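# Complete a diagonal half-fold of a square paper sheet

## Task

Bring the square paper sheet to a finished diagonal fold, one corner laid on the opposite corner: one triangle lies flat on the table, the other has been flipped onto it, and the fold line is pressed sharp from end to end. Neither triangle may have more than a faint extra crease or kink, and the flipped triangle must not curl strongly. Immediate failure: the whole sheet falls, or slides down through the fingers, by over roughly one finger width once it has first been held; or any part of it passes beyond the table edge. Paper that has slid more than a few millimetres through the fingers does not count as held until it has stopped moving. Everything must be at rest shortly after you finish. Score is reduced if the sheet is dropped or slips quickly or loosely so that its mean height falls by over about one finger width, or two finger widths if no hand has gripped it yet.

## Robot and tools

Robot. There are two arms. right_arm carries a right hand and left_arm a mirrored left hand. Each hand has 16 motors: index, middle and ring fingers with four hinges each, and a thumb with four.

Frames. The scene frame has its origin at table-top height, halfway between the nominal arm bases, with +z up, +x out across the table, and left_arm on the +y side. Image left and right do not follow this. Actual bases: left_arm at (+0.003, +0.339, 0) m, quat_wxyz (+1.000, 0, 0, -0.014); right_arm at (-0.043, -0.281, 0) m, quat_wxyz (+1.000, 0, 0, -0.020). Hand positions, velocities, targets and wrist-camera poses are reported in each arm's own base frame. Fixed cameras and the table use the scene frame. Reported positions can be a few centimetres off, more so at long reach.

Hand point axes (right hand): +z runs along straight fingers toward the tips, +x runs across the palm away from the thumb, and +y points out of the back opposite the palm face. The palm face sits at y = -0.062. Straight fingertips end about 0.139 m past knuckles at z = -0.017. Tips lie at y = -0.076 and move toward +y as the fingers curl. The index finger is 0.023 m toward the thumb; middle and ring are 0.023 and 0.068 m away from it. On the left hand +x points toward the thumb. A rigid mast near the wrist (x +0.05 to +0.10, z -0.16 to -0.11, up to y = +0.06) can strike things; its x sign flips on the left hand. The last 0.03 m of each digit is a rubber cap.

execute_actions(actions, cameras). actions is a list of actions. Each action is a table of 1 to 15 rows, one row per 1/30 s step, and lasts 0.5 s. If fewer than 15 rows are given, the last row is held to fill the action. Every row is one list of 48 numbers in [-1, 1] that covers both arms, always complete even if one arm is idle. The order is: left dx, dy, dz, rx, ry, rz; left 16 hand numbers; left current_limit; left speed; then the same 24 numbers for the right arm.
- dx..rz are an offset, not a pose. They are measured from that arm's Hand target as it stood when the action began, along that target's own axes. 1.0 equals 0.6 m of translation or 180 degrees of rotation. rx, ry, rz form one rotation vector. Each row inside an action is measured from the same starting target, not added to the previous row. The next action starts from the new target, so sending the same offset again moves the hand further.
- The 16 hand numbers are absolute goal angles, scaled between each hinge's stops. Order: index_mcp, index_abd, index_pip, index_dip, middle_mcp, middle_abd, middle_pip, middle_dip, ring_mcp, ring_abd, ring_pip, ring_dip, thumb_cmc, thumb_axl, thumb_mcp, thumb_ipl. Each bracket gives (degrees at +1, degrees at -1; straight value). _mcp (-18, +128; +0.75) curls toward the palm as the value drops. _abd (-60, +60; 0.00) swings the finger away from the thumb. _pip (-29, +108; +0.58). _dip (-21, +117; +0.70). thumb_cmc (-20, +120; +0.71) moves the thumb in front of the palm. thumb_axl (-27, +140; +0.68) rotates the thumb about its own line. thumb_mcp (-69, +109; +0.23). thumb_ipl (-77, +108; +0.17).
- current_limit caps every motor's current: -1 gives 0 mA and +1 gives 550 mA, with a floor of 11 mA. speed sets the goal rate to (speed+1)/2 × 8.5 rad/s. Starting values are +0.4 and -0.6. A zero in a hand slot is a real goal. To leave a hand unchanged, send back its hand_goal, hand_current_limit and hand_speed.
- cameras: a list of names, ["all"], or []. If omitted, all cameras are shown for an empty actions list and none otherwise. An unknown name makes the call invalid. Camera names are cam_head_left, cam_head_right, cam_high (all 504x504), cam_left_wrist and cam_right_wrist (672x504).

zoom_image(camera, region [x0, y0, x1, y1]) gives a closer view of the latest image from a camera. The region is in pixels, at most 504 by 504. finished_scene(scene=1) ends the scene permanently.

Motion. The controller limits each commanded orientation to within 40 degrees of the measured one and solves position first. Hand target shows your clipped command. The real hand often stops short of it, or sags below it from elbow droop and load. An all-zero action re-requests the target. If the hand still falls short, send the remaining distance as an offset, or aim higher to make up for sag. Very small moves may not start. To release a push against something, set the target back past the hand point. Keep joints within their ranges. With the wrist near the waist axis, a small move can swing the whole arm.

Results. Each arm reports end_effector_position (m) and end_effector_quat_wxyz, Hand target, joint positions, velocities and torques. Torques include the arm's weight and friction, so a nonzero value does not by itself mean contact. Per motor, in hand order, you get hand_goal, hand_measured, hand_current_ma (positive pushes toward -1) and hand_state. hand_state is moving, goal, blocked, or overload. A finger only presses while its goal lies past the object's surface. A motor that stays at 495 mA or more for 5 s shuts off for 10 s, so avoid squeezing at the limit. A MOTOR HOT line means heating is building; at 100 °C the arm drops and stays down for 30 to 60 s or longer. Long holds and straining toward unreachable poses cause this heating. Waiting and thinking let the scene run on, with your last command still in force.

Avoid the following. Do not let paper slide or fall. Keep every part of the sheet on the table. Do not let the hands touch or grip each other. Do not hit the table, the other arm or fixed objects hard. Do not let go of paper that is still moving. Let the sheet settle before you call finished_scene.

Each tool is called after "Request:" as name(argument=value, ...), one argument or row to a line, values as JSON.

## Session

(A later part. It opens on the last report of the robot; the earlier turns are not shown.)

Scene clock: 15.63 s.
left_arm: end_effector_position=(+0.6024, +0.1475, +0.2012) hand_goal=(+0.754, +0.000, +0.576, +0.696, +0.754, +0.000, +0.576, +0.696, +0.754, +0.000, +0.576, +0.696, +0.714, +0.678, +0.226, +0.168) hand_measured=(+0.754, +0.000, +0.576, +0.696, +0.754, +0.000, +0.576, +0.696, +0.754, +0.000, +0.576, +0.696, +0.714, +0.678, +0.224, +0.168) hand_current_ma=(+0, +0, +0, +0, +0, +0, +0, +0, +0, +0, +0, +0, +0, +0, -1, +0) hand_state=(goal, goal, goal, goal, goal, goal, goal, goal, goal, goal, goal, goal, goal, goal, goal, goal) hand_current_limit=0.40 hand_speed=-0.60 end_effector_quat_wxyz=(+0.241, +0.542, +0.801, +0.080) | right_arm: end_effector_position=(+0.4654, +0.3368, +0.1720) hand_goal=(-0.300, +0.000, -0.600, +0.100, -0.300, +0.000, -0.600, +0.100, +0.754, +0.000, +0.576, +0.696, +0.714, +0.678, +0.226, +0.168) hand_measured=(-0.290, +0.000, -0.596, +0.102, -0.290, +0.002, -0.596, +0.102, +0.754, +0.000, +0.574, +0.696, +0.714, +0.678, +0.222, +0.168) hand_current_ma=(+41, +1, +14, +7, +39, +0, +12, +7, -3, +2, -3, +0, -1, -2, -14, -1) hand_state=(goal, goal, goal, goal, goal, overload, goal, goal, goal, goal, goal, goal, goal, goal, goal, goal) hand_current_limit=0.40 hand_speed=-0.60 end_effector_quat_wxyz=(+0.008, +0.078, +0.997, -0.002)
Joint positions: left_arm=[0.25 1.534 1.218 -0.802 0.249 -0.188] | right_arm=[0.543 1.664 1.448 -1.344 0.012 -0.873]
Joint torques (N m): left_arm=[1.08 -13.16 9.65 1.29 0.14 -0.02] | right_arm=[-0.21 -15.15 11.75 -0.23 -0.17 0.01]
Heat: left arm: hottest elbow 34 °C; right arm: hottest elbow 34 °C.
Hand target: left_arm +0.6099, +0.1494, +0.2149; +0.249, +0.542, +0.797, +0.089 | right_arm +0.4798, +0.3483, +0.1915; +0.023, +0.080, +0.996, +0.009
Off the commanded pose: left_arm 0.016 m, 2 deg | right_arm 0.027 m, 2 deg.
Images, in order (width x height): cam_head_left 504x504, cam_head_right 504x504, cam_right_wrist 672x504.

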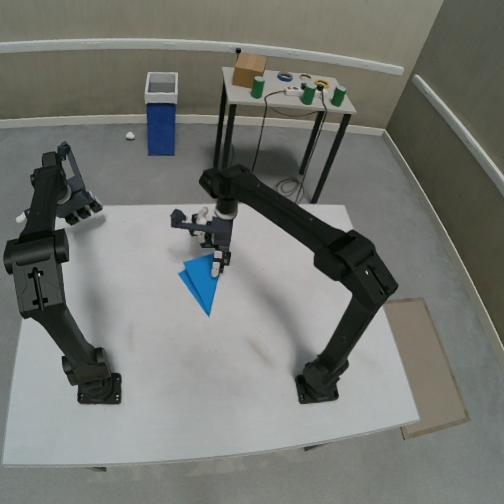

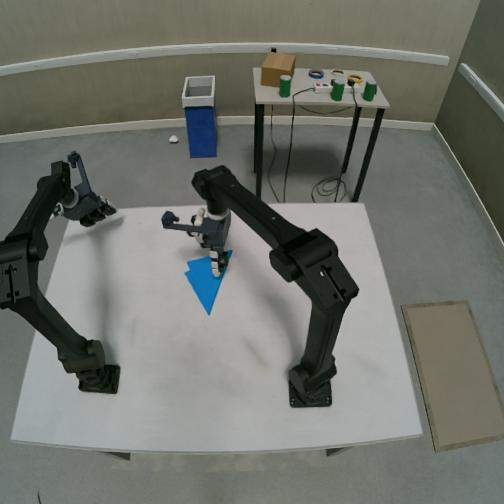

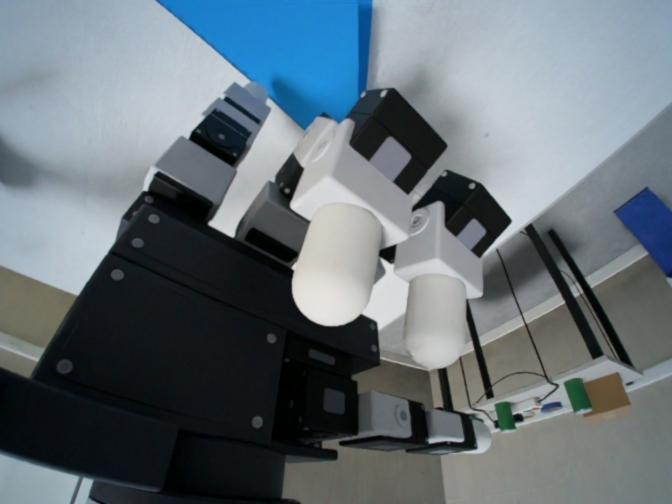

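Request:
execute_actions(
  actions=[
    [[0,0,0,0,0,0,0.754,0,0.576,0.696,0.754,0,0.576,0.696,0.754,0,0.576,0.696,0.714,0.678,0.226,0.168,0.4,-0.6, 0,0,0.03,0,0,0,-0.3,0,-0.6,0.1,-0.3,0,-0.6,0.1,0.754,0,0.576,0.696,0.714,0.678,0.226,0.168,0.4,-0.6]],
    [[0,0,0,0,0,0,0.754,0,0.576,0.696,0.754,0,0.576,0.696,0.754,0,0.576,0.696,0.714,0.678,0.226,0.168,0.4,-0.6, 0,0,0.02,0,0,0,-0.3,0,-0.6,0.1,-0.3,0,-0.6,0.1,0.754,0,0.576,0.696,0.714,0.678,0.226,0.168,0.4,-0.6]],
  ],
  cameras=["cam_head_left","cam_head_right","cam_right_wrist"],
)

Request:
zoom_image(
  camera="cam_right_wrist",
  region=[140, 0, 460, 200],
)

Request:
zoom_image(
  camera="cam_head_left",
  region=[180, 240, 250, 320],
)

Request:
zoom_image(
  camera="cam_head_right",
  region=[180, 240, 250, 320],
)

Scene clock: 17.23 s.
left_arm: end_effector_position=(+0.6024, +0.1475, +0.2012) hand_goal=(+0.754, +0.000, +0.576, +0.696, +0.754, +0.000, +0.576, +0.696, +0.754, +0.000, +0.576, +0.696, +0.714, +0.678, +0.226, +0.168) hand_measured=(+0.754, +0.000, +0.576, +0.696, +0.754, +0.000, +0.576, +0.696, +0.754, +0.000, +0.576, +0.696, +0.714, +0.678, +0.224, +0.168) hand_current_ma=(+0, +0, +0, +0, +0, +0, +0, +0, +0, +0, +0, +0, +0, +0, -1, +0) hand_state=(goal, goal, goal, goal, goal, goal, goal, goal, goal, goal, goal, goal, goal, goal, goal, goal) hand_current_limit=0.40 hand_speed=-0.60 end_effector_quat_wxyz=(+0.241, +0.542, +0.801, +0.080) | right_arm: end_effector_position=(+0.4766, +0.3436, +0.1627) hand_goal=(-0.300, +0.000, -0.600, +0.100, -0.300, +0.000, -0.600, +0.100, +0.754, +0.000, +0.576, +0.696, +0.714, +0.678, +0.226, +0.168) hand_measured=(-0.290, +0.000, -0.596, +0.102, -0.290, +0.002, -0.596, +0.102, +0.754, +0.000, +0.574, +0.696, +0.714, +0.678, +0.222, +0.168) hand_current_ma=(+41, +1, +14, +7, +39, +0, +12, +7, -2, +2, -3, +0, -1, -2, -14, -1) hand_state=(goal, goal, goal, goal, goal, overload, goal, goal, goal, goal, goal, goal, goal, goal, goal, goal) hand_current_limit=0.40 hand_speed=-0.60 end_effector_quat_wxyz=(+0.018, +0.078, +0.997, +0.006)
Joint positions: left_arm=[0.25 1.534 1.218 -0.802 0.249 -0.188] | right_arm=[0.543 1.688 1.448 -1.295 0.012 -0.872]
Joint torques (N m): left_arm=[0.73 -12.57 9.84 1.25 0.13 -0.01] | right_arm=[-0.38 -15.68 8.16 0.77 -0.15 0.01]
Heat: left arm: hottest elbow 35 °C; right arm: hottest elbow 35 °C.
Hand target: left_arm +0.6099, +0.1494, +0.2149; +0.249, +0.542, +0.797, +0.089 | right_arm +0.4811, +0.3487, +0.1616; +0.023, +0.080, +0.996, +0.009
Off the commanded pose: left_arm 0.016 m, 2 deg | right_arm 0.007 m, 1 deg.
Images, in order (width x height): cam_head_left 504x504, cam_head_right 504x504, cam_right_wrist 672x504.

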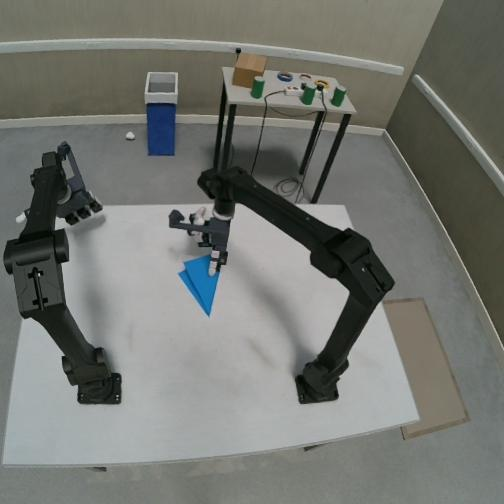

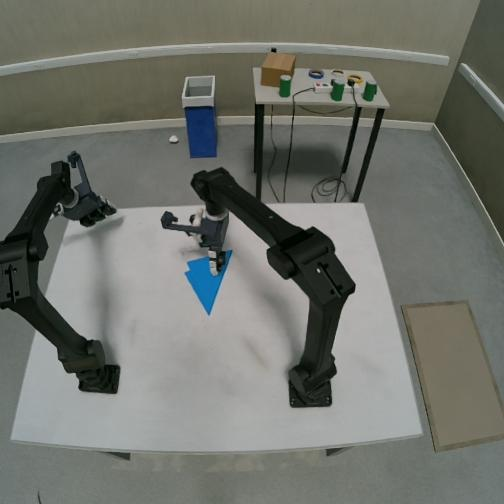

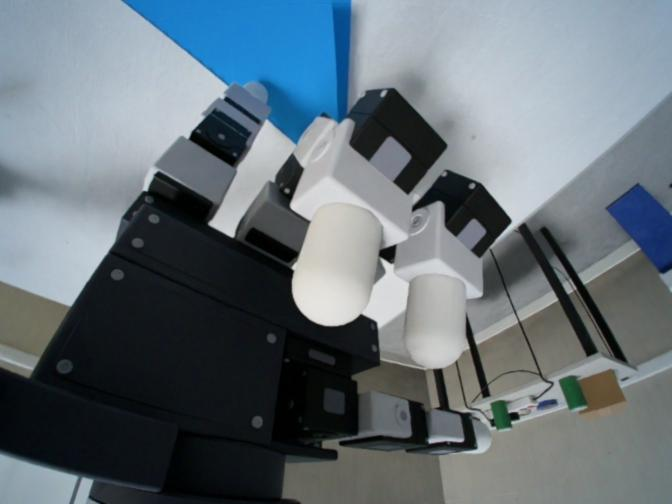

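Scaled by 1.575 from the camera's 672x504 image, which has a finer 960x720 frame.

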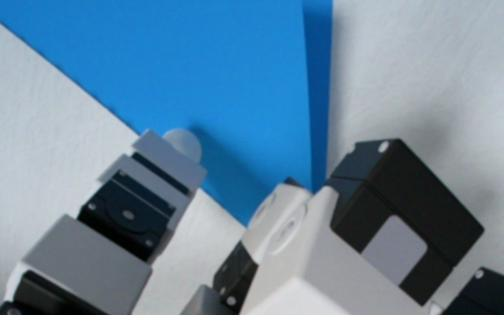

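Scaled by 6.300 from the camera's 504x504 image, which has a finer 720x720 frame.

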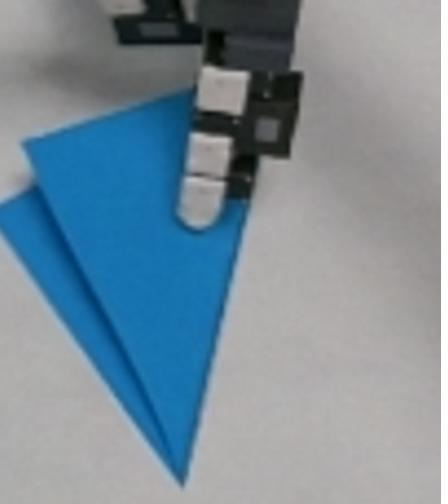

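Scaled by 6.300 from the camera's 504x504 image, which has a finer 720x720 frame.

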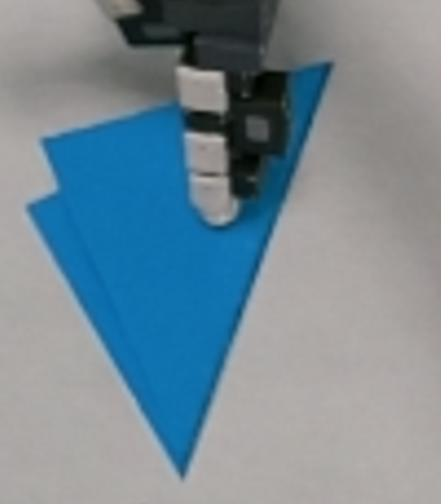

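Request:
execute_actions(
  actions=[
    [[0,0,0,0,0,0,0.754,0,0.576,0.696,0.754,0,0.576,0.696,0.754,0,0.576,0.696,0.714,0.678,0.226,0.168,0.4,-0.6, 0,-0.023,0,0,0,0,-0.3,0,-0.6,0.1,-0.3,0,-0.6,0.1,0.754,0,0.576,0.696,0.714,0.678,0.226,0.168,0.4,-0.6]],
    [[0,0,0,0,0,0,0.754,0,0.576,0.696,0.754,0,0.576,0.696,0.754,0,0.576,0.696,0.714,0.678,0.226,0.168,0.4,-0.6, 0,0,0,0,0,0,-0.3,0,-0.6,0.1,-0.3,0,-0.6,0.1,0.754,0,0.576,0.696,0.714,0.678,0.226,0.168,0.4,-0.6]],
  ],
)

Scene clock: 19.10 s.
left_arm: end_effector_position=(+0.6024, +0.1475, +0.2012) hand_goal=(+0.754, +0.000, +0.576, +0.696, +0.754, +0.000, +0.576, +0.696, +0.754, +0.000, +0.576, +0.696, +0.714, +0.678, +0.226, +0.168) hand_measured=(+0.754, +0.000, +0.576, +0.696, +0.754, +0.000, +0.576, +0.696, +0.754, +0.000, +0.576, +0.696, +0.714, +0.678, +0.224, +0.168) hand_current_ma=(+0, +0, +0, +0, +0, +0, +0, +0, +0, +0, +0, +0, +0, +0, -1, +0) hand_state=(goal, goal, goal, goal, goal, goal, goal, goal, goal, goal, goal, goal, goal, goal, goal, goal) hand_current_limit=0.40 hand_speed=-0.60 end_effector_quat_wxyz=(+0.241, +0.542, +0.801, +0.080) | right_arm: end_effector_position=(+0.4728, +0.3388, +0.1534) hand_goal=(-0.300, +0.000, -0.600, +0.100, -0.300, +0.000, -0.600, +0.100, +0.754, +0.000, +0.576, +0.696, +0.714, +0.678, +0.226, +0.168) hand_measured=(-0.290, +0.000, -0.596, +0.102, -0.290, +0.002, -0.596, +0.102, +0.754, +0.000, +0.574, +0.696, +0.714, +0.678, +0.222, +0.168) hand_current_ma=(+41, +1, +14, +7, +39, +0, +12, +7, -2, +2, -3, +0, -1, -2, -14, -1) hand_state=(goal, goal, goal, goal, goal, overload, goal, goal, goal, goal, goal, goal, goal, goal, goal, goal) hand_current_limit=0.40 hand_speed=-0.60 end_effector_quat_wxyz=(+0.012, +0.079, +0.997, +0.001)
Joint positions: left_arm=[0.25 1.534 1.218 -0.802 0.249 -0.188] | right_arm=[0.539 1.687 1.426 -1.287 0.012 -0.873]
Joint torques (N m): left_arm=[0.97 -13.04 9.68 1.29 0.12 -0.03] | right_arm=[-1.9 -17.44 7.56 0.73 -0.18 -0.2]
Heat: left arm: hottest elbow 35 °C; right arm: hottest elbow 35 °C.
Hand target: left_arm +0.6099, +0.1494, +0.2149; +0.249, +0.542, +0.797, +0.089 | right_arm +0.4789, +0.3350, +0.1613; +0.023, +0.080, +0.996, +0.009
Off the commanded pose: left_arm 0.016 m, 2 deg | right_arm 0.011 m, 1 deg.

Request:
execute_actions(
  actions=[
    [[0,0,0,0,0,0,0.754,0,0.576,0.696,0.754,0,0.576,0.696,0.754,0,0.576,0.696,0.714,0.678,0.226,0.168,0.4,-0.6, 0,-0.016,-0.008,0,0,0,-0.3,0,-0.6,0.1,-0.3,0,-0.6,0.1,0.754,0,0.576,0.696,0.714,0.678,0.226,0.168,0.4,-0.6]],
  ],
)

Scene clock: 20.00 s.
left_arm: end_effector_position=(+0.6024, +0.1475, +0.2012) hand_goal=(+0.754, +0.000, +0.576, +0.696, +0.754, +0.000, +0.576, +0.696, +0.754, +0.000, +0.576, +0.696, +0.714, +0.678, +0.226, +0.168) hand_measured=(+0.754, +0.000, +0.576, +0.696, +0.754, +0.000, +0.576, +0.696, +0.754, +0.000, +0.576, +0.696, +0.714, +0.678, +0.224, +0.168) hand_current_ma=(+0, +0, +0, +0, +0, +0, +0, +0, +0, +0, +0, +0, +0, +0, -1, +0) hand_state=(goal, goal, goal, goal, goal, goal, goal, goal, goal, goal, goal, goal, goal, goal, goal, goal) hand_current_limit=0.40 hand_speed=-0.60 end_effector_quat_wxyz=(+0.241, +0.542, +0.801, +0.080) | right_arm: end_effector_position=(+0.4752, +0.3288, +0.1512) hand_goal=(-0.300, +0.000, -0.600, +0.100, -0.300, +0.000, -0.600, +0.100, +0.754, +0.000, +0.576, +0.696, +0.714, +0.678, +0.226, +0.168) hand_measured=(-0.290, +0.000, -0.596, +0.102, -0.290, +0.002, -0.596, +0.102, +0.754, +0.000, +0.574, +0.696, +0.714, +0.678, +0.222, +0.168) hand_current_ma=(+41, +1, +14, +7, +39, +0, +12, +7, -2, +2, -3, +0, -1, -2, -14, -1) hand_state=(goal, goal, goal, goal, goal, overload, goal, goal, goal, goal, goal, goal, goal, goal, goal, goal) hand_current_limit=0.40 hand_speed=-0.60 end_effector_quat_wxyz=(+0.010, +0.082, +0.997, +0.000)
Joint positions: left_arm=[0.25 1.534 1.218 -0.802 0.249 -0.188] | right_arm=[0.52 1.684 1.417 -1.287 0.012 -0.887]
Joint torques (N m): left_arm=[1.08 -12.69 9.66 1.39 0.13 -0.04] | right_arm=[-1.49 -18.55 7.38 0.46 -0.21 -0.22]
Heat: left arm: hottest elbow 35 °C; right arm: hottest elbow 35 °C.
Hand target: left_arm +0.6099, +0.1494, +0.2149; +0.249, +0.542, +0.797, +0.089 | right_arm +0.4772, +0.3255, +0.1658; +0.023, +0.080, +0.996, +0.009
Off the commanded pose: left_arm 0.016 m, 2 deg | right_arm 0.015 m, 2 deg.

Request:
execute_actions(
  actions=[
    [[0,0,0,0,0,0,0.754,0,0.576,0.696,0.754,0,0.576,0.696,0.754,0,0.576,0.696,0.714,0.678,0.226,0.168,0.4,-0.6, 0,0,0.03,0,0,0,-0.3,0,-0.6,0.1,-0.3,0,-0.6,0.1,0.754,0,0.576,0.696,0.714,0.678,0.226,0.168,0.4,-0.6]],
  ],
  cameras=["cam_head_left","cam_head_right","cam_right_wrist"],
)

Request:
zoom_image(
  camera="cam_right_wrist",
  region=[140, 0, 460, 200],
)

Request:
zoom_image(
  camera="cam_head_left",
  region=[180, 240, 250, 320],
)

Request:
zoom_image(
  camera="cam_head_right",
  region=[180, 240, 250, 320],
)

Scene clock: 20.97 s.
left_arm: end_effector_position=(+0.6024, +0.1475, +0.2012) hand_goal=(+0.754, +0.000, +0.576, +0.696, +0.754, +0.000, +0.576, +0.696, +0.754, +0.000, +0.576, +0.696, +0.714, +0.678, +0.226, +0.168) hand_measured=(+0.754, +0.000, +0.576, +0.696, +0.754, +0.000, +0.576, +0.696, +0.754, +0.000, +0.576, +0.696, +0.714, +0.678, +0.224, +0.168) hand_current_ma=(+0, +0, +0, +0, +0, +0, +0, +0, +0, +0, +0, +0, +0, +0, -1, +0) hand_state=(goal, goal, goal, goal, goal, goal, goal, goal, goal, goal, goal, goal, goal, goal, goal, goal) hand_current_limit=0.40 hand_speed=-0.60 end_effector_quat_wxyz=(+0.241, +0.542, +0.801, +0.080) | right_arm: end_effector_position=(+0.4730, +0.3276, +0.1404) hand_goal=(-0.300, +0.000, -0.600, +0.100, -0.300, +0.000, -0.600, +0.100, +0.754, +0.000, +0.576, +0.696, +0.714, +0.678, +0.226, +0.168) hand_measured=(-0.290, +0.000, -0.596, +0.102, -0.290, +0.002, -0.596, +0.102, +0.754, +0.000, +0.574, +0.696, +0.714, +0.678, +0.222, +0.168) hand_current_ma=(+41, +1, +14, +7, +39, +0, +12, +7, -2, +2, -3, +0, -1, -2, -14, -1) hand_state=(goal, goal, goal, goal, goal, overload, goal, goal, goal, goal, goal, goal, goal, goal, goal, goal) hand_current_limit=0.40 hand_speed=-0.60 end_effector_quat_wxyz=(+0.013, +0.081, +0.997, +0.001)
Joint positions: left_arm=[0.25 1.534 1.218 -0.802 0.249 -0.188] | right_arm=[0.52 1.682 1.383 -1.249 0.012 -0.888]
Joint torques (N m): left_arm=[1.49 -12.86 9.78 1.24 0.13 -0.03] | right_arm=[-1.55 -17.08 7.51 0.76 -0.2 -0.21]
Heat: left arm: hottest elbow 35 °C; right arm: hottest elbow 35 °C.
Hand target: left_arm +0.6099, +0.1494, +0.2149; +0.249, +0.542, +0.797, +0.089 | right_arm +0.4780, +0.3258, +0.1479; +0.023, +0.080, +0.996, +0.009
Off the commanded pose: left_arm 0.016 m, 2 deg | right_arm 0.009 m, 1 deg.
Images, in order (width x height): cam_head_left 504x504, cam_head_right 504x504, cam_right_wrist 672x504.

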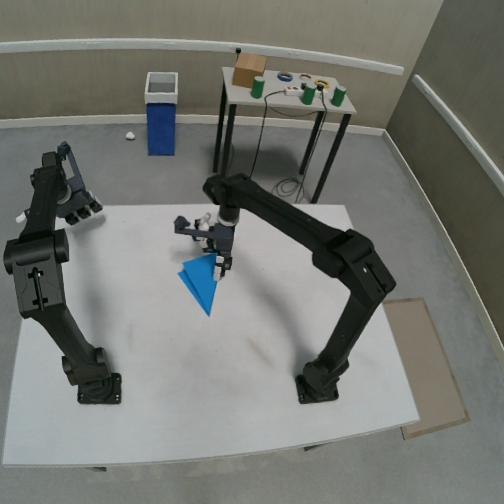

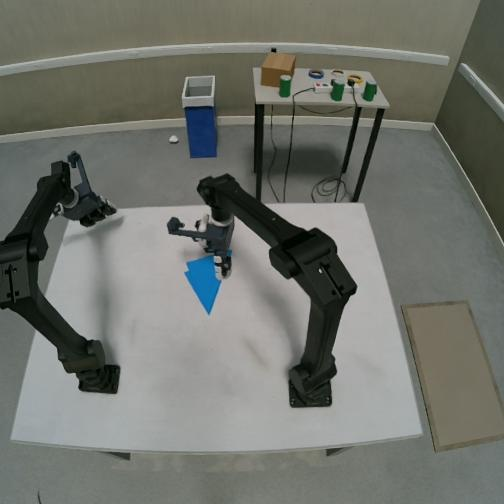

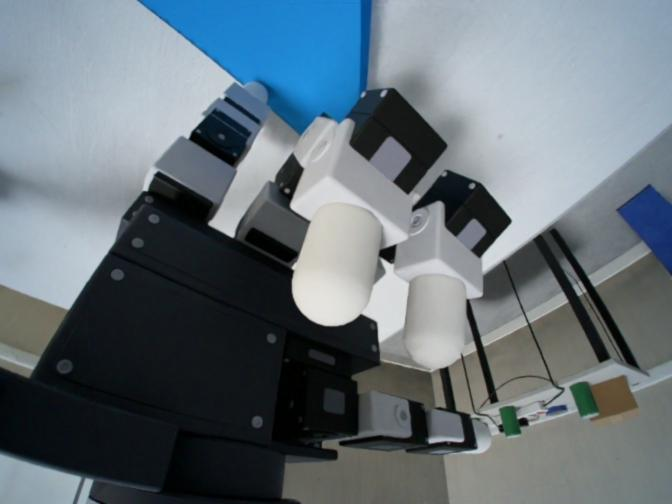

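Scaled by 1.575 from the camera's 672x504 image, which has a finer 960x720 frame.

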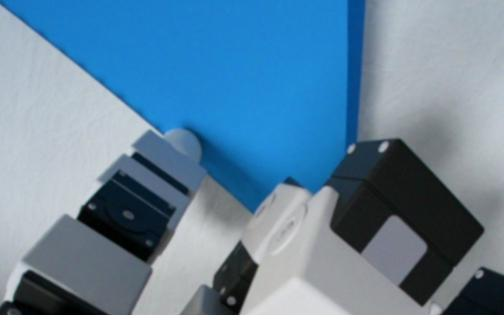

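Scaled by 6.300 from the camera's 504x504 image, which has a finer 720x720 frame.

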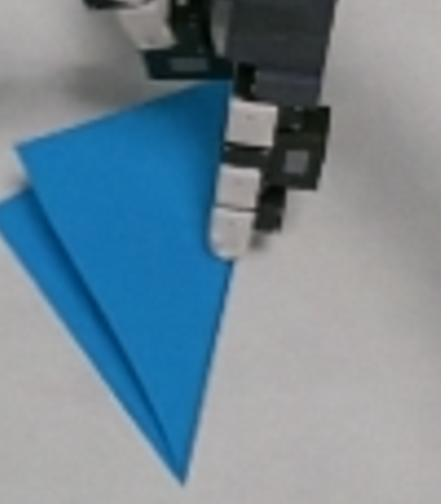

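Scaled by 6.300 from the camera's 504x504 image, which has a finer 720x720 frame.

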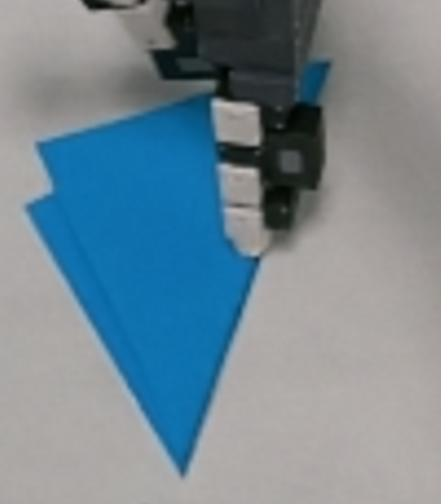

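Request:
execute_actions(
  actions=[
    [[0,0,0,0,0,0,0.754,0,0.576,0.696,0.754,0,0.576,0.696,0.754,0,0.576,0.696,0.714,0.678,0.226,0.168,0.4,-0.6, 0,0,0.04,0,0,0,-0.3,0,-0.6,0.1,-0.3,0,-0.6,0.1,0.754,0,0.576,0.696,0.714,0.678,0.226,0.168,0.4,-0.6]],
  ],
  cameras=["cam_head_left","cam_head_right","cam_right_wrist"],
)

Request:
zoom_image(
  camera="cam_right_wrist",
  region=[140, 0, 460, 200],
)

Request:
zoom_image(
  camera="cam_head_left",
  region=[180, 240, 250, 320],
)

Scene clock: 21.83 s.
left_arm: end_effector_position=(+0.6024, +0.1475, +0.2012) hand_goal=(+0.754, +0.000, +0.576, +0.696, +0.754, +0.000, +0.576, +0.696, +0.754, +0.000, +0.576, +0.696, +0.714, +0.678, +0.226, +0.168) hand_measured=(+0.754, +0.000, +0.576, +0.696, +0.754, +0.000, +0.576, +0.696, +0.754, +0.000, +0.576, +0.696, +0.714, +0.678, +0.224, +0.168) hand_current_ma=(+0, +0, +0, +0, +0, +0, +0, +0, +0, +0, +0, +0, +0, +0, -1, +0) hand_state=(goal, goal, goal, goal, goal, goal, goal, goal, goal, goal, goal, goal, goal, goal, goal, goal) hand_current_limit=0.40 hand_speed=-0.60 end_effector_quat_wxyz=(+0.241, +0.542, +0.801, +0.080) | right_arm: end_effector_position=(+0.4775, +0.3307, +0.1381) hand_goal=(-0.300, +0.000, -0.600, +0.100, -0.300, +0.000, -0.600, +0.100, +0.754, +0.000, +0.576, +0.696, +0.714, +0.678, +0.226, +0.168) hand_measured=(-0.288, +0.000, -0.596, +0.102, -0.290, +0.002, -0.596, +0.102, +0.762, -0.004, +0.580, +0.698, +0.714, +0.678, +0.222, +0.168) hand_current_ma=(+44, +1, +14, +7, +42, +0, +12, +7, +31, -10, +15, +5, -1, -2, -17, -1) hand_state=(goal, goal, goal, goal, goal, overload, goal, goal, goal, goal, goal, goal, goal, goal, goal, goal) hand_current_limit=0.40 hand_speed=-0.60 end_effector_quat_wxyz=(+0.026, +0.080, +0.996, +0.012)
Joint positions: left_arm=[0.25 1.534 1.218 -0.802 0.249 -0.188] | right_arm=[0.52 1.679 1.365 -1.201 0.008 -0.891]
Joint torques (N m): left_arm=[0.85 -12.98 9.69 1.29 0.13 -0.03] | right_arm=[-1.55 -15.03 6.15 1.25 -0.1 -0.18]
Heat: left arm: hottest elbow 35 °C; right arm: hottest elbow 35 °C.
Hand target: left_arm +0.6099, +0.1494, +0.2149; +0.249, +0.542, +0.797, +0.089 | right_arm +0.4792, +0.3260, +0.1237; +0.023, +0.081, +0.996, +0.009
Off the commanded pose: left_arm 0.016 m, 2 deg | right_arm 0.015 m, 1 deg.
Images, in order (width x height): cam_head_left 504x504, cam_head_right 504x504, cam_right_wrist 672x504.

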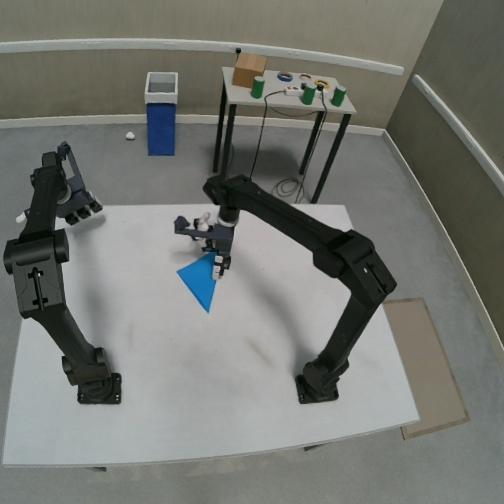

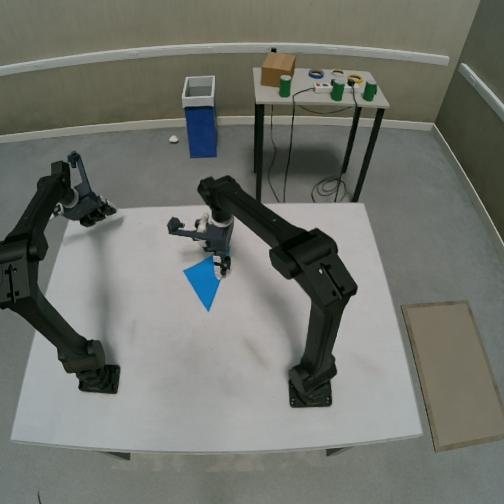

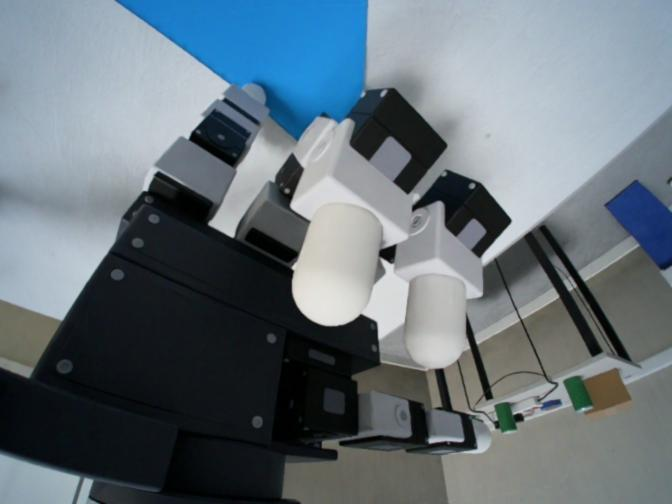

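Scaled by 1.575 from the camera's 672x504 image, which has a finer 960x720 frame.

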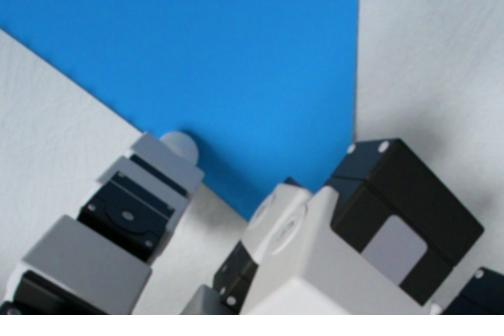

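Scaled by 6.300 from the camera's 504x504 image, which has a finer 720x720 frame.

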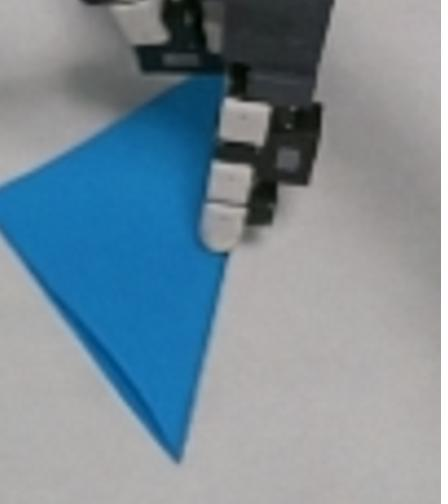

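Request:
execute_actions(
  actions=[
    [[0,0,0,0,0,0,0.754,0,0.576,0.696,0.754,0,0.576,0.696,0.754,0,0.576,0.696,0.714,0.678,0.226,0.168,0.4,-0.6, 0.01,0,0.035,0,0,0,-0.3,0,-0.6,0.1,-0.3,0,-0.6,0.1,0.754,0,0.576,0.696,0.714,0.678,0.226,0.168,0.4,-0.6]],
  ],
  cameras=["cam_head_left","cam_head_right","cam_right_wrist"],
)

Request:
zoom_image(
  camera="cam_head_left",
  region=[180, 240, 250, 320],
)

Scene clock: 22.90 s.
left_arm: end_effector_position=(+0.6024, +0.1475, +0.2012) hand_goal=(+0.754, +0.000, +0.576, +0.696, +0.754, +0.000, +0.576, +0.696, +0.754, +0.000, +0.576, +0.696, +0.714, +0.678, +0.226, +0.168) hand_measured=(+0.754, +0.000, +0.576, +0.696, +0.754, +0.000, +0.576, +0.696, +0.754, +0.000, +0.576, +0.696, +0.714, +0.678, +0.224, +0.168) hand_current_ma=(+0, +0, +0, +0, +0, +0, +0, +0, +0, +0, +0, +0, +0, +0, -1, +0) hand_state=(goal, goal, goal, goal, goal, goal, goal, goal, goal, goal, goal, goal, goal, goal, goal, goal) hand_current_limit=0.40 hand_speed=-0.60 end_effector_quat_wxyz=(+0.241, +0.542, +0.801, +0.080) | right_arm: end_effector_position=(+0.4756, +0.3304, +0.1403) hand_goal=(-0.300, +0.000, -0.600, +0.100, -0.300, +0.000, -0.600, +0.100, +0.754, +0.000, +0.576, +0.696, +0.714, +0.678, +0.226, +0.168) hand_measured=(-0.288, +0.000, -0.596, +0.102, -0.290, +0.002, -0.596, +0.102, +0.774, -0.016, +0.588, +0.702, +0.714, +0.678, +0.222, +0.168) hand_current_ma=(+44, +1, +14, +7, +42, +0, +12, +7, +80, -54, +42, +19, -1, -2, -17, -1) hand_state=(goal, goal, goal, goal, goal, overload, goal, goal, goal, goal, goal, goal, goal, goal, goal, goal) hand_current_limit=0.40 hand_speed=-0.60 end_effector_quat_wxyz=(+0.038, +0.080, +0.996, +0.024)
Joint positions: left_arm=[0.25 1.534 1.218 -0.802 0.249 -0.188] | right_arm=[0.52 1.656 1.332 -1.157 0.004 -0.891]
Joint torques (N m): left_arm=[1.44 -12.75 9.73 1.44 0.13 -0.01] | right_arm=[-1.03 -12.04 5.11 1.77 0.06 -0.11]
Heat: left arm: hottest elbow 35 °C; right arm: hottest elbow 35 °C.
Hand target: left_arm +0.6099, +0.1494, +0.2149; +0.249, +0.542, +0.797, +0.089 | right_arm +0.4742, +0.3272, +0.1026; +0.023, +0.081, +0.996, +0.009
Off the commanded pose: left_arm 0.016 m, 2 deg | right_arm 0.038 m, 2 deg.
Images, in order (width x height): cam_head_left 504x504, cam_head_right 504x504, cam_right_wrist 672x504.

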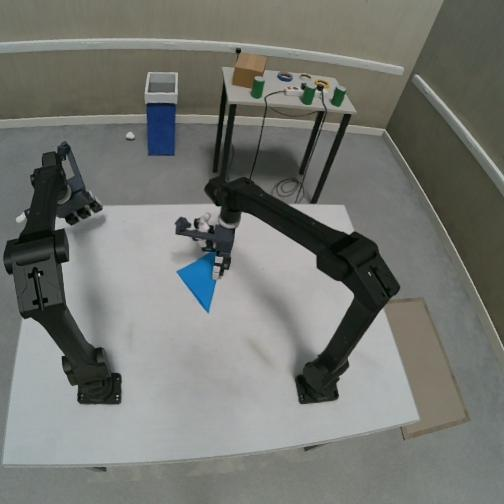

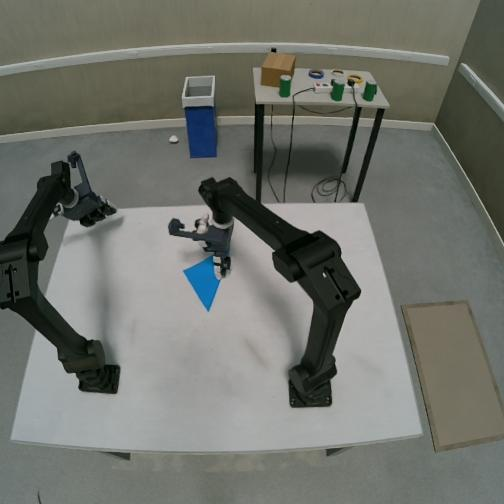

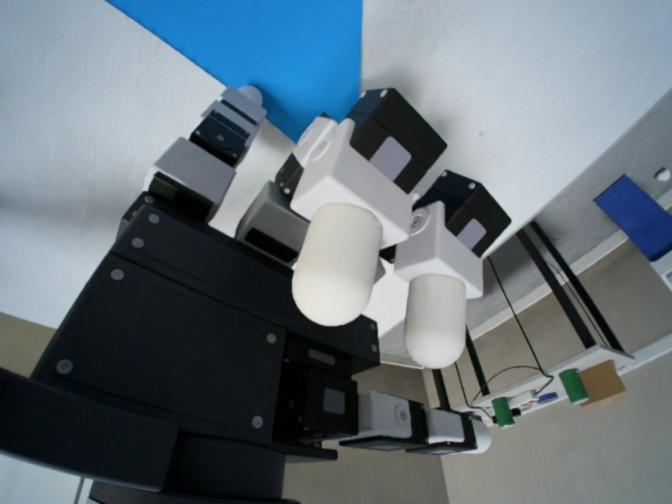

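Scaled by 6.300 from the camera's 504x504 image, which has a finer 720x720 frame.

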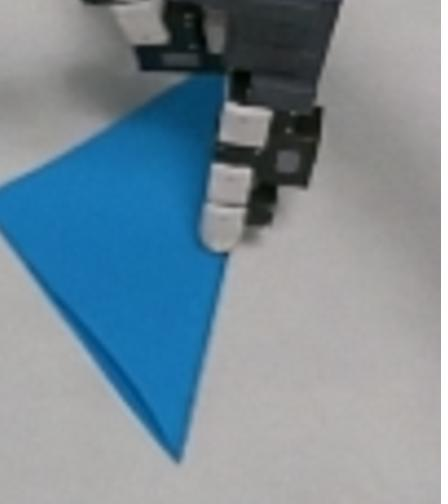

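Request:
execute_actions(
  actions=[
    [[0,0,0,0,0,0,0.754,0,0.576,0.696,0.754,0,0.576,0.696,0.754,0,0.576,0.696,0.714,0.678,0.226,0.168,0.4,-0.6, 0,0,-0.065,0,0,0,-0.3,0,-0.6,0.1,-0.3,0,-0.6,0.1,0.754,0,0.576,0.696,0.714,0.678,0.226,0.168,0.4,-0.6]],
    [[0,0,0,0,0,0,0.754,0,0.576,0.696,0.754,0,0.576,0.696,0.754,0,0.576,0.696,0.714,0.678,0.226,0.168,0.4,-0.6, 0,0,-0.065,0,0,0,-0.3,0,-0.6,0.1,-0.3,0,-0.6,0.1,0.754,0,0.576,0.696,0.714,0.678,0.226,0.168,0.4,-0.6]],
  ],
  cameras=["cam_head_left","cam_head_right","cam_right_wrist"],
)

Request:
zoom_image(
  camera="cam_head_left",
  region=[170, 230, 240, 320],
)

Request:
zoom_image(
  camera="cam_head_right",
  region=[170, 230, 240, 320],
)

Request:
zoom_image(
  camera="cam_right_wrist",
  region=[100, 0, 460, 200],
)

Scene clock: 24.30 s.
left_arm: end_effector_position=(+0.6024, +0.1475, +0.2012) hand_goal=(+0.754, +0.000, +0.576, +0.696, +0.754, +0.000, +0.576, +0.696, +0.754, +0.000, +0.576, +0.696, +0.714, +0.678, +0.226, +0.168) hand_measured=(+0.754, +0.000, +0.576, +0.696, +0.754, +0.000, +0.576, +0.696, +0.754, +0.000, +0.576, +0.696, +0.714, +0.678, +0.224, +0.168) hand_current_ma=(+0, +0, +0, +0, +0, +0, +0, +0, +0, +0, +0, +0, +0, +0, -1, +0) hand_state=(goal, goal, goal, goal, goal, goal, goal, goal, goal, goal, goal, goal, goal, goal, goal, goal) hand_current_limit=0.40 hand_speed=-0.60 end_effector_quat_wxyz=(+0.241, +0.542, +0.801, +0.080) | right_arm: end_effector_position=(+0.4535, +0.3171, +0.1452) hand_goal=(-0.300, +0.000, -0.600, +0.100, -0.300, +0.000, -0.600, +0.100, +0.754, +0.000, +0.576, +0.696, +0.714, +0.678, +0.226, +0.168) hand_measured=(-0.288, +0.000, -0.596, +0.102, -0.290, +0.002, -0.596, +0.102, +0.750, +0.002, +0.574, +0.696, +0.714, +0.678, +0.222, +0.168) hand_current_ma=(+44, +1, +13, +7, +42, +0, +12, +7, -12, +8, -4, +0, +0, -2, -17, -1) hand_state=(goal, goal, goal, goal, goal, overload, goal, goal, goal, goal, goal, goal, goal, goal, goal, goal) hand_current_limit=0.40 hand_speed=-0.60 end_effector_quat_wxyz=(-0.006, +0.080, +0.997, -0.009)
Joint positions: left_arm=[0.25 1.534 1.218 -0.802 0.249 -0.188] | right_arm=[0.52 1.648 1.36 -1.304 0.008 -0.891]
Joint torques (N m): left_arm=[0.73 -12.98 9.66 1.26 0.12 -0.03] | right_arm=[-0.91 -17.03 11.66 -0.31 -0.06 -0.1]
Heat: left arm: hottest elbow 36 °C; right arm: hottest elbow 35 °C.
Hand target: left_arm +0.6099, +0.1494, +0.2149; +0.249, +0.542, +0.797, +0.089 | right_arm +0.4706, +0.3261, +0.1805; +0.023, +0.081, +0.996, +0.009
Off the commanded pose: left_arm 0.016 m, 2 deg | right_arm 0.040 m, 4 deg.
Images, in order (width x height): cam_head_left 504x504, cam_head_right 504x504, cam_right_wrist 672x504.

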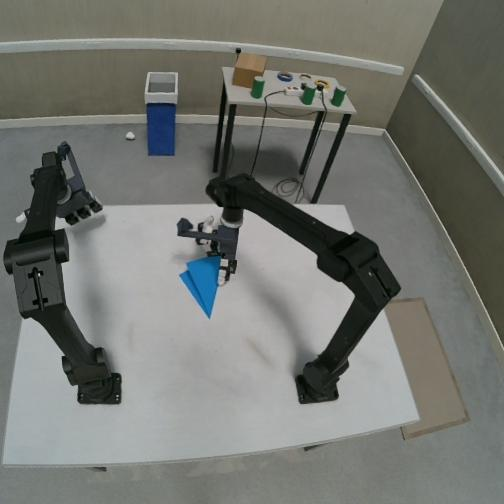

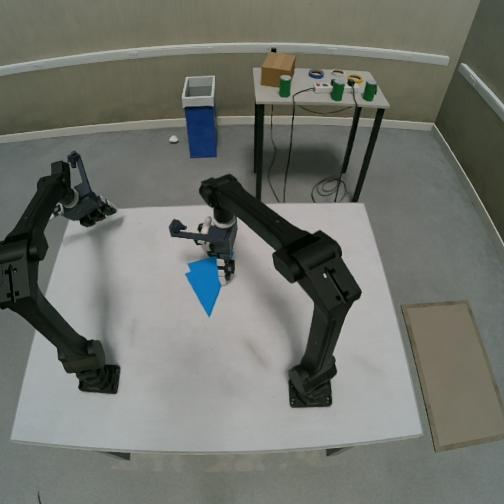

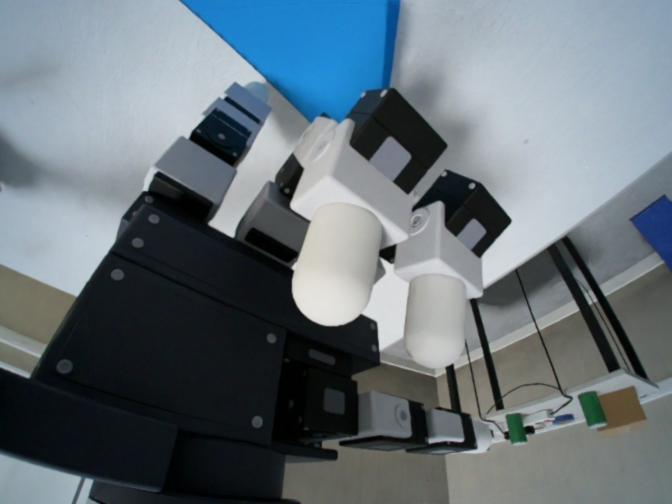

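Scaled by 5.600 from the camera's 504x504 image, which has a finer 720x720 frame.

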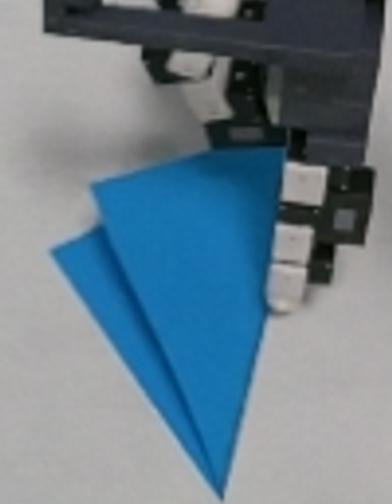

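Scaled by 5.600 from the camera's 504x504 image, which has a finer 720x720 frame.

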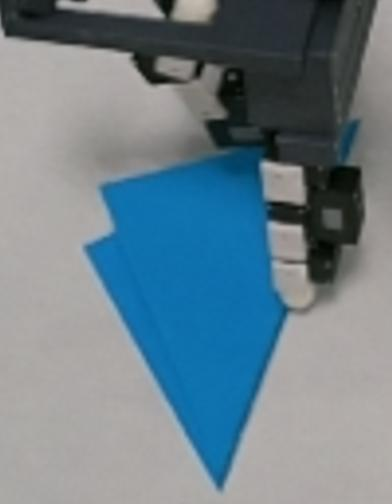

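Scaled by 1.400 from the camera's 672x504 image, which has a finer 960x720 frame.

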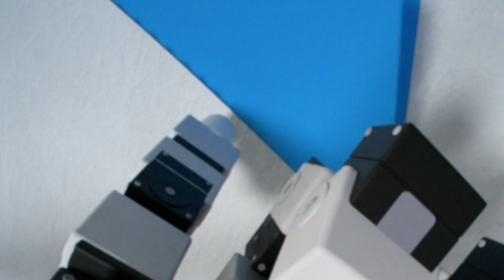

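Request:
execute_actions(
  actions=[
    [[0,0,0,0.0556,0.0161,0.0721,-0.3,0,-0.6,0.1,-0.3,0,-0.6,0.1,0.754,0,0.576,0.696,0.714,0.678,0.226,0.168,0.4,-0.6, 0.02,0,-0.1,0,0,0,-0.3,0,-0.6,0.1,-0.3,0,-0.6,0.1,0.754,0,0.576,0.696,0.714,0.678,0.226,0.168,0.4,-0.6]],
    [[0,0,0,0.0556,0.0161,0.0721,-0.3,0,-0.6,0.1,-0.3,0,-0.6,0.1,0.754,0,0.576,0.696,0.714,0.678,0.226,0.168,0.4,-0.6, 0.03,-0.108,0,0,0,0,-0.3,0,-0.6,0.1,-0.3,0,-0.6,0.1,0.754,0,0.576,0.696,0.714,0.678,0.226,0.168,0.4,-0.6]],
    [[0,0,0,0.0556,0.0161,0.0721,-0.3,0,-0.6,0.1,-0.3,0,-0.6,0.1,0.754,0,0.576,0.696,0.714,0.678,0.226,0.168,0.4,-0.6, 0.04,-0.108,0,0,0,0,-0.3,0,-0.6,0.1,-0.3,0,-0.6,0.1,0.754,0,0.576,0.696,0.714,0.678,0.226,0.168,0.4,-0.6]],
    [[0,0,0,0,0,0,-0.3,0,-0.6,0.1,-0.3,0,-0.6,0.1,0.754,0,0.576,0.696,0.714,0.678,0.226,0.168,0.4,-0.6, 0.04,-0.108,0,0,0,0,-0.3,0,-0.6,0.1,-0.3,0,-0.6,0.1,0.754,0,0.576,0.696,0.714,0.678,0.226,0.168,0.4,-0.6]],
  ],
  cameras=["cam_head_left","cam_head_right","cam_high"],
)

Request:
zoom_image(
  camera="cam_head_left",
  region=[160, 230, 250, 330],
)

Request:
zoom_image(
  camera="cam_head_right",
  region=[160, 230, 250, 330],
)

Request:
zoom_image(
  camera="cam_high",
  region=[120, 180, 260, 320],
)

Scene clock: 31.07 s.
left_arm: end_effector_position=(+0.5984, +0.1451, +0.1999) hand_goal=(-0.300, +0.000, -0.600, +0.100, -0.300, +0.000, -0.600, +0.100, +0.754, +0.000, +0.576, +0.696, +0.714, +0.678, +0.226, +0.168) hand_measured=(-0.280, +0.000, -0.596, +0.102, -0.280, +0.000, -0.596, +0.102, +0.754, -0.002, +0.576, +0.696, +0.716, +0.678, +0.220, +0.168) hand_current_ma=(+35, +0, +3, +2, +34, +0, +3, +2, +0, -1, +0, +0, +1, +0, -7, +0) hand_state=(blocked, goal, goal, goal, blocked, goal, goal, goal, goal, goal, goal, goal, goal, goal, goal, goal) hand_current_limit=0.40 hand_speed=-0.60 end_effector_quat_wxyz=(-0.004, +0.807, +0.590, -0.012) | right_arm: end_effector_position=(+0.3585, +0.1416, +0.2278) hand_goal=(-0.300, +0.000, -0.600, +0.100, -0.300, +0.000, -0.600, +0.100, +0.754, +0.000, +0.576, +0.696, +0.714, +0.678, +0.226, +0.168) hand_measured=(-0.290, +0.000, -0.596, +0.102, -0.290, +0.002, -0.596, +0.102, +0.752, +0.002, +0.574, +0.696, +0.714, +0.678, +0.222, +0.168) hand_current_ma=(+37, +1, +12, +7, +41, +0, +11, +7, -5, +4, -5, +0, +0, -2, -16, -1) hand_state=(goal, goal, goal, goal, goal, overload, goal, goal, goal, goal, goal, goal, goal, goal, goal, goal) hand_current_limit=0.40 hand_speed=-0.60 end_effector_quat_wxyz=(+0.019, +0.090, +0.996, +0.006)
Joint positions: left_arm=[0.286 1.756 1.65 -1.489 0.001 0.595] | right_arm=[0.192 1.169 1.083 -1.445 -0.002 -1.199]
Joint torques (N m): left_arm=[1.38 -14.21 11.32 0.02 -0.05 0.08] | right_arm=[-0.15 -7.71 8.81 0.1 -0.31 -0.22]
Heat: left arm: hottest elbow 37 °C; right arm: hottest elbow 36 °C.
Hand target: left_arm +0.6098, +0.1493, +0.2148; +0.000, +0.811, +0.586, +0.001 | right_arm +0.3598, +0.1460, +0.2329; +0.023, +0.081, +0.996, +0.009
Off the commanded pose: left_arm 0.019 m, 2 deg | right_arm 0.007 m, 1 deg.
Images, in order (width x height): cam_head_left 504x504, cam_head_right 504x504, cam_high 504x504.

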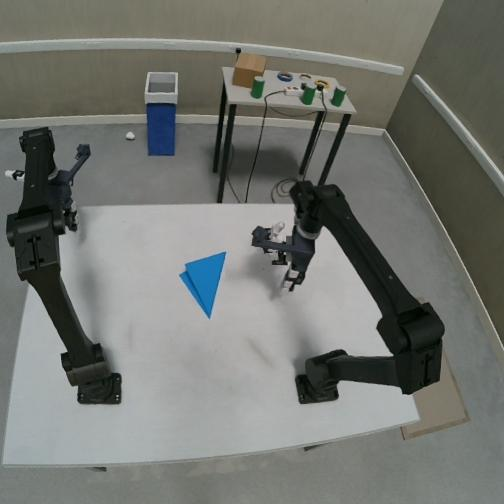

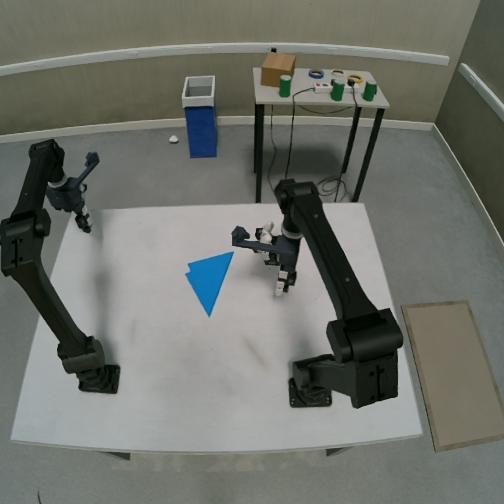

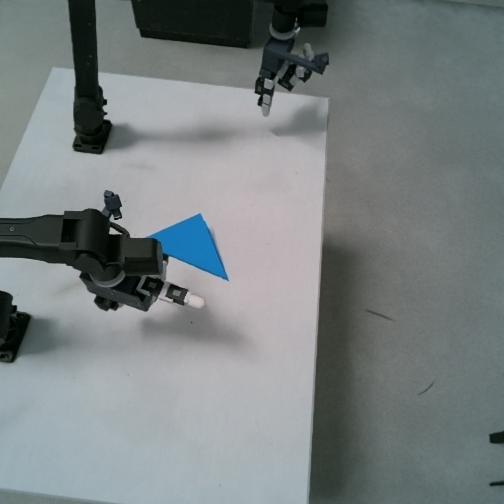

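Scaled by 5.040 from the camera's 504x504 image, which has a finer 720x720 frame.

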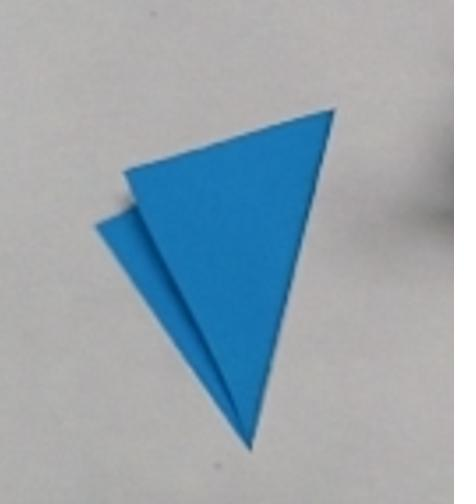

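Scaled by 5.040 from the camera's 504x504 image, which has a finer 720x720 frame.

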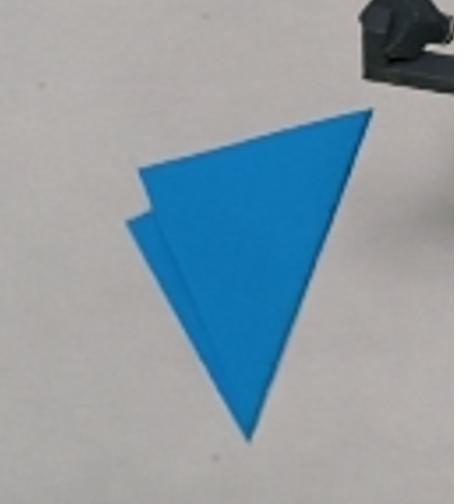

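Scaled by 3.600 from the camera's 504x504 image, which has a finer 720x720 frame.

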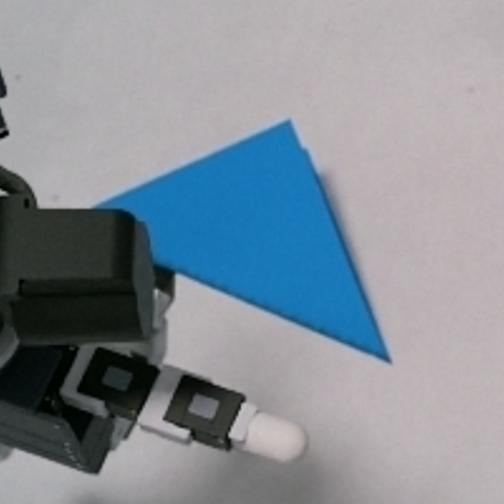

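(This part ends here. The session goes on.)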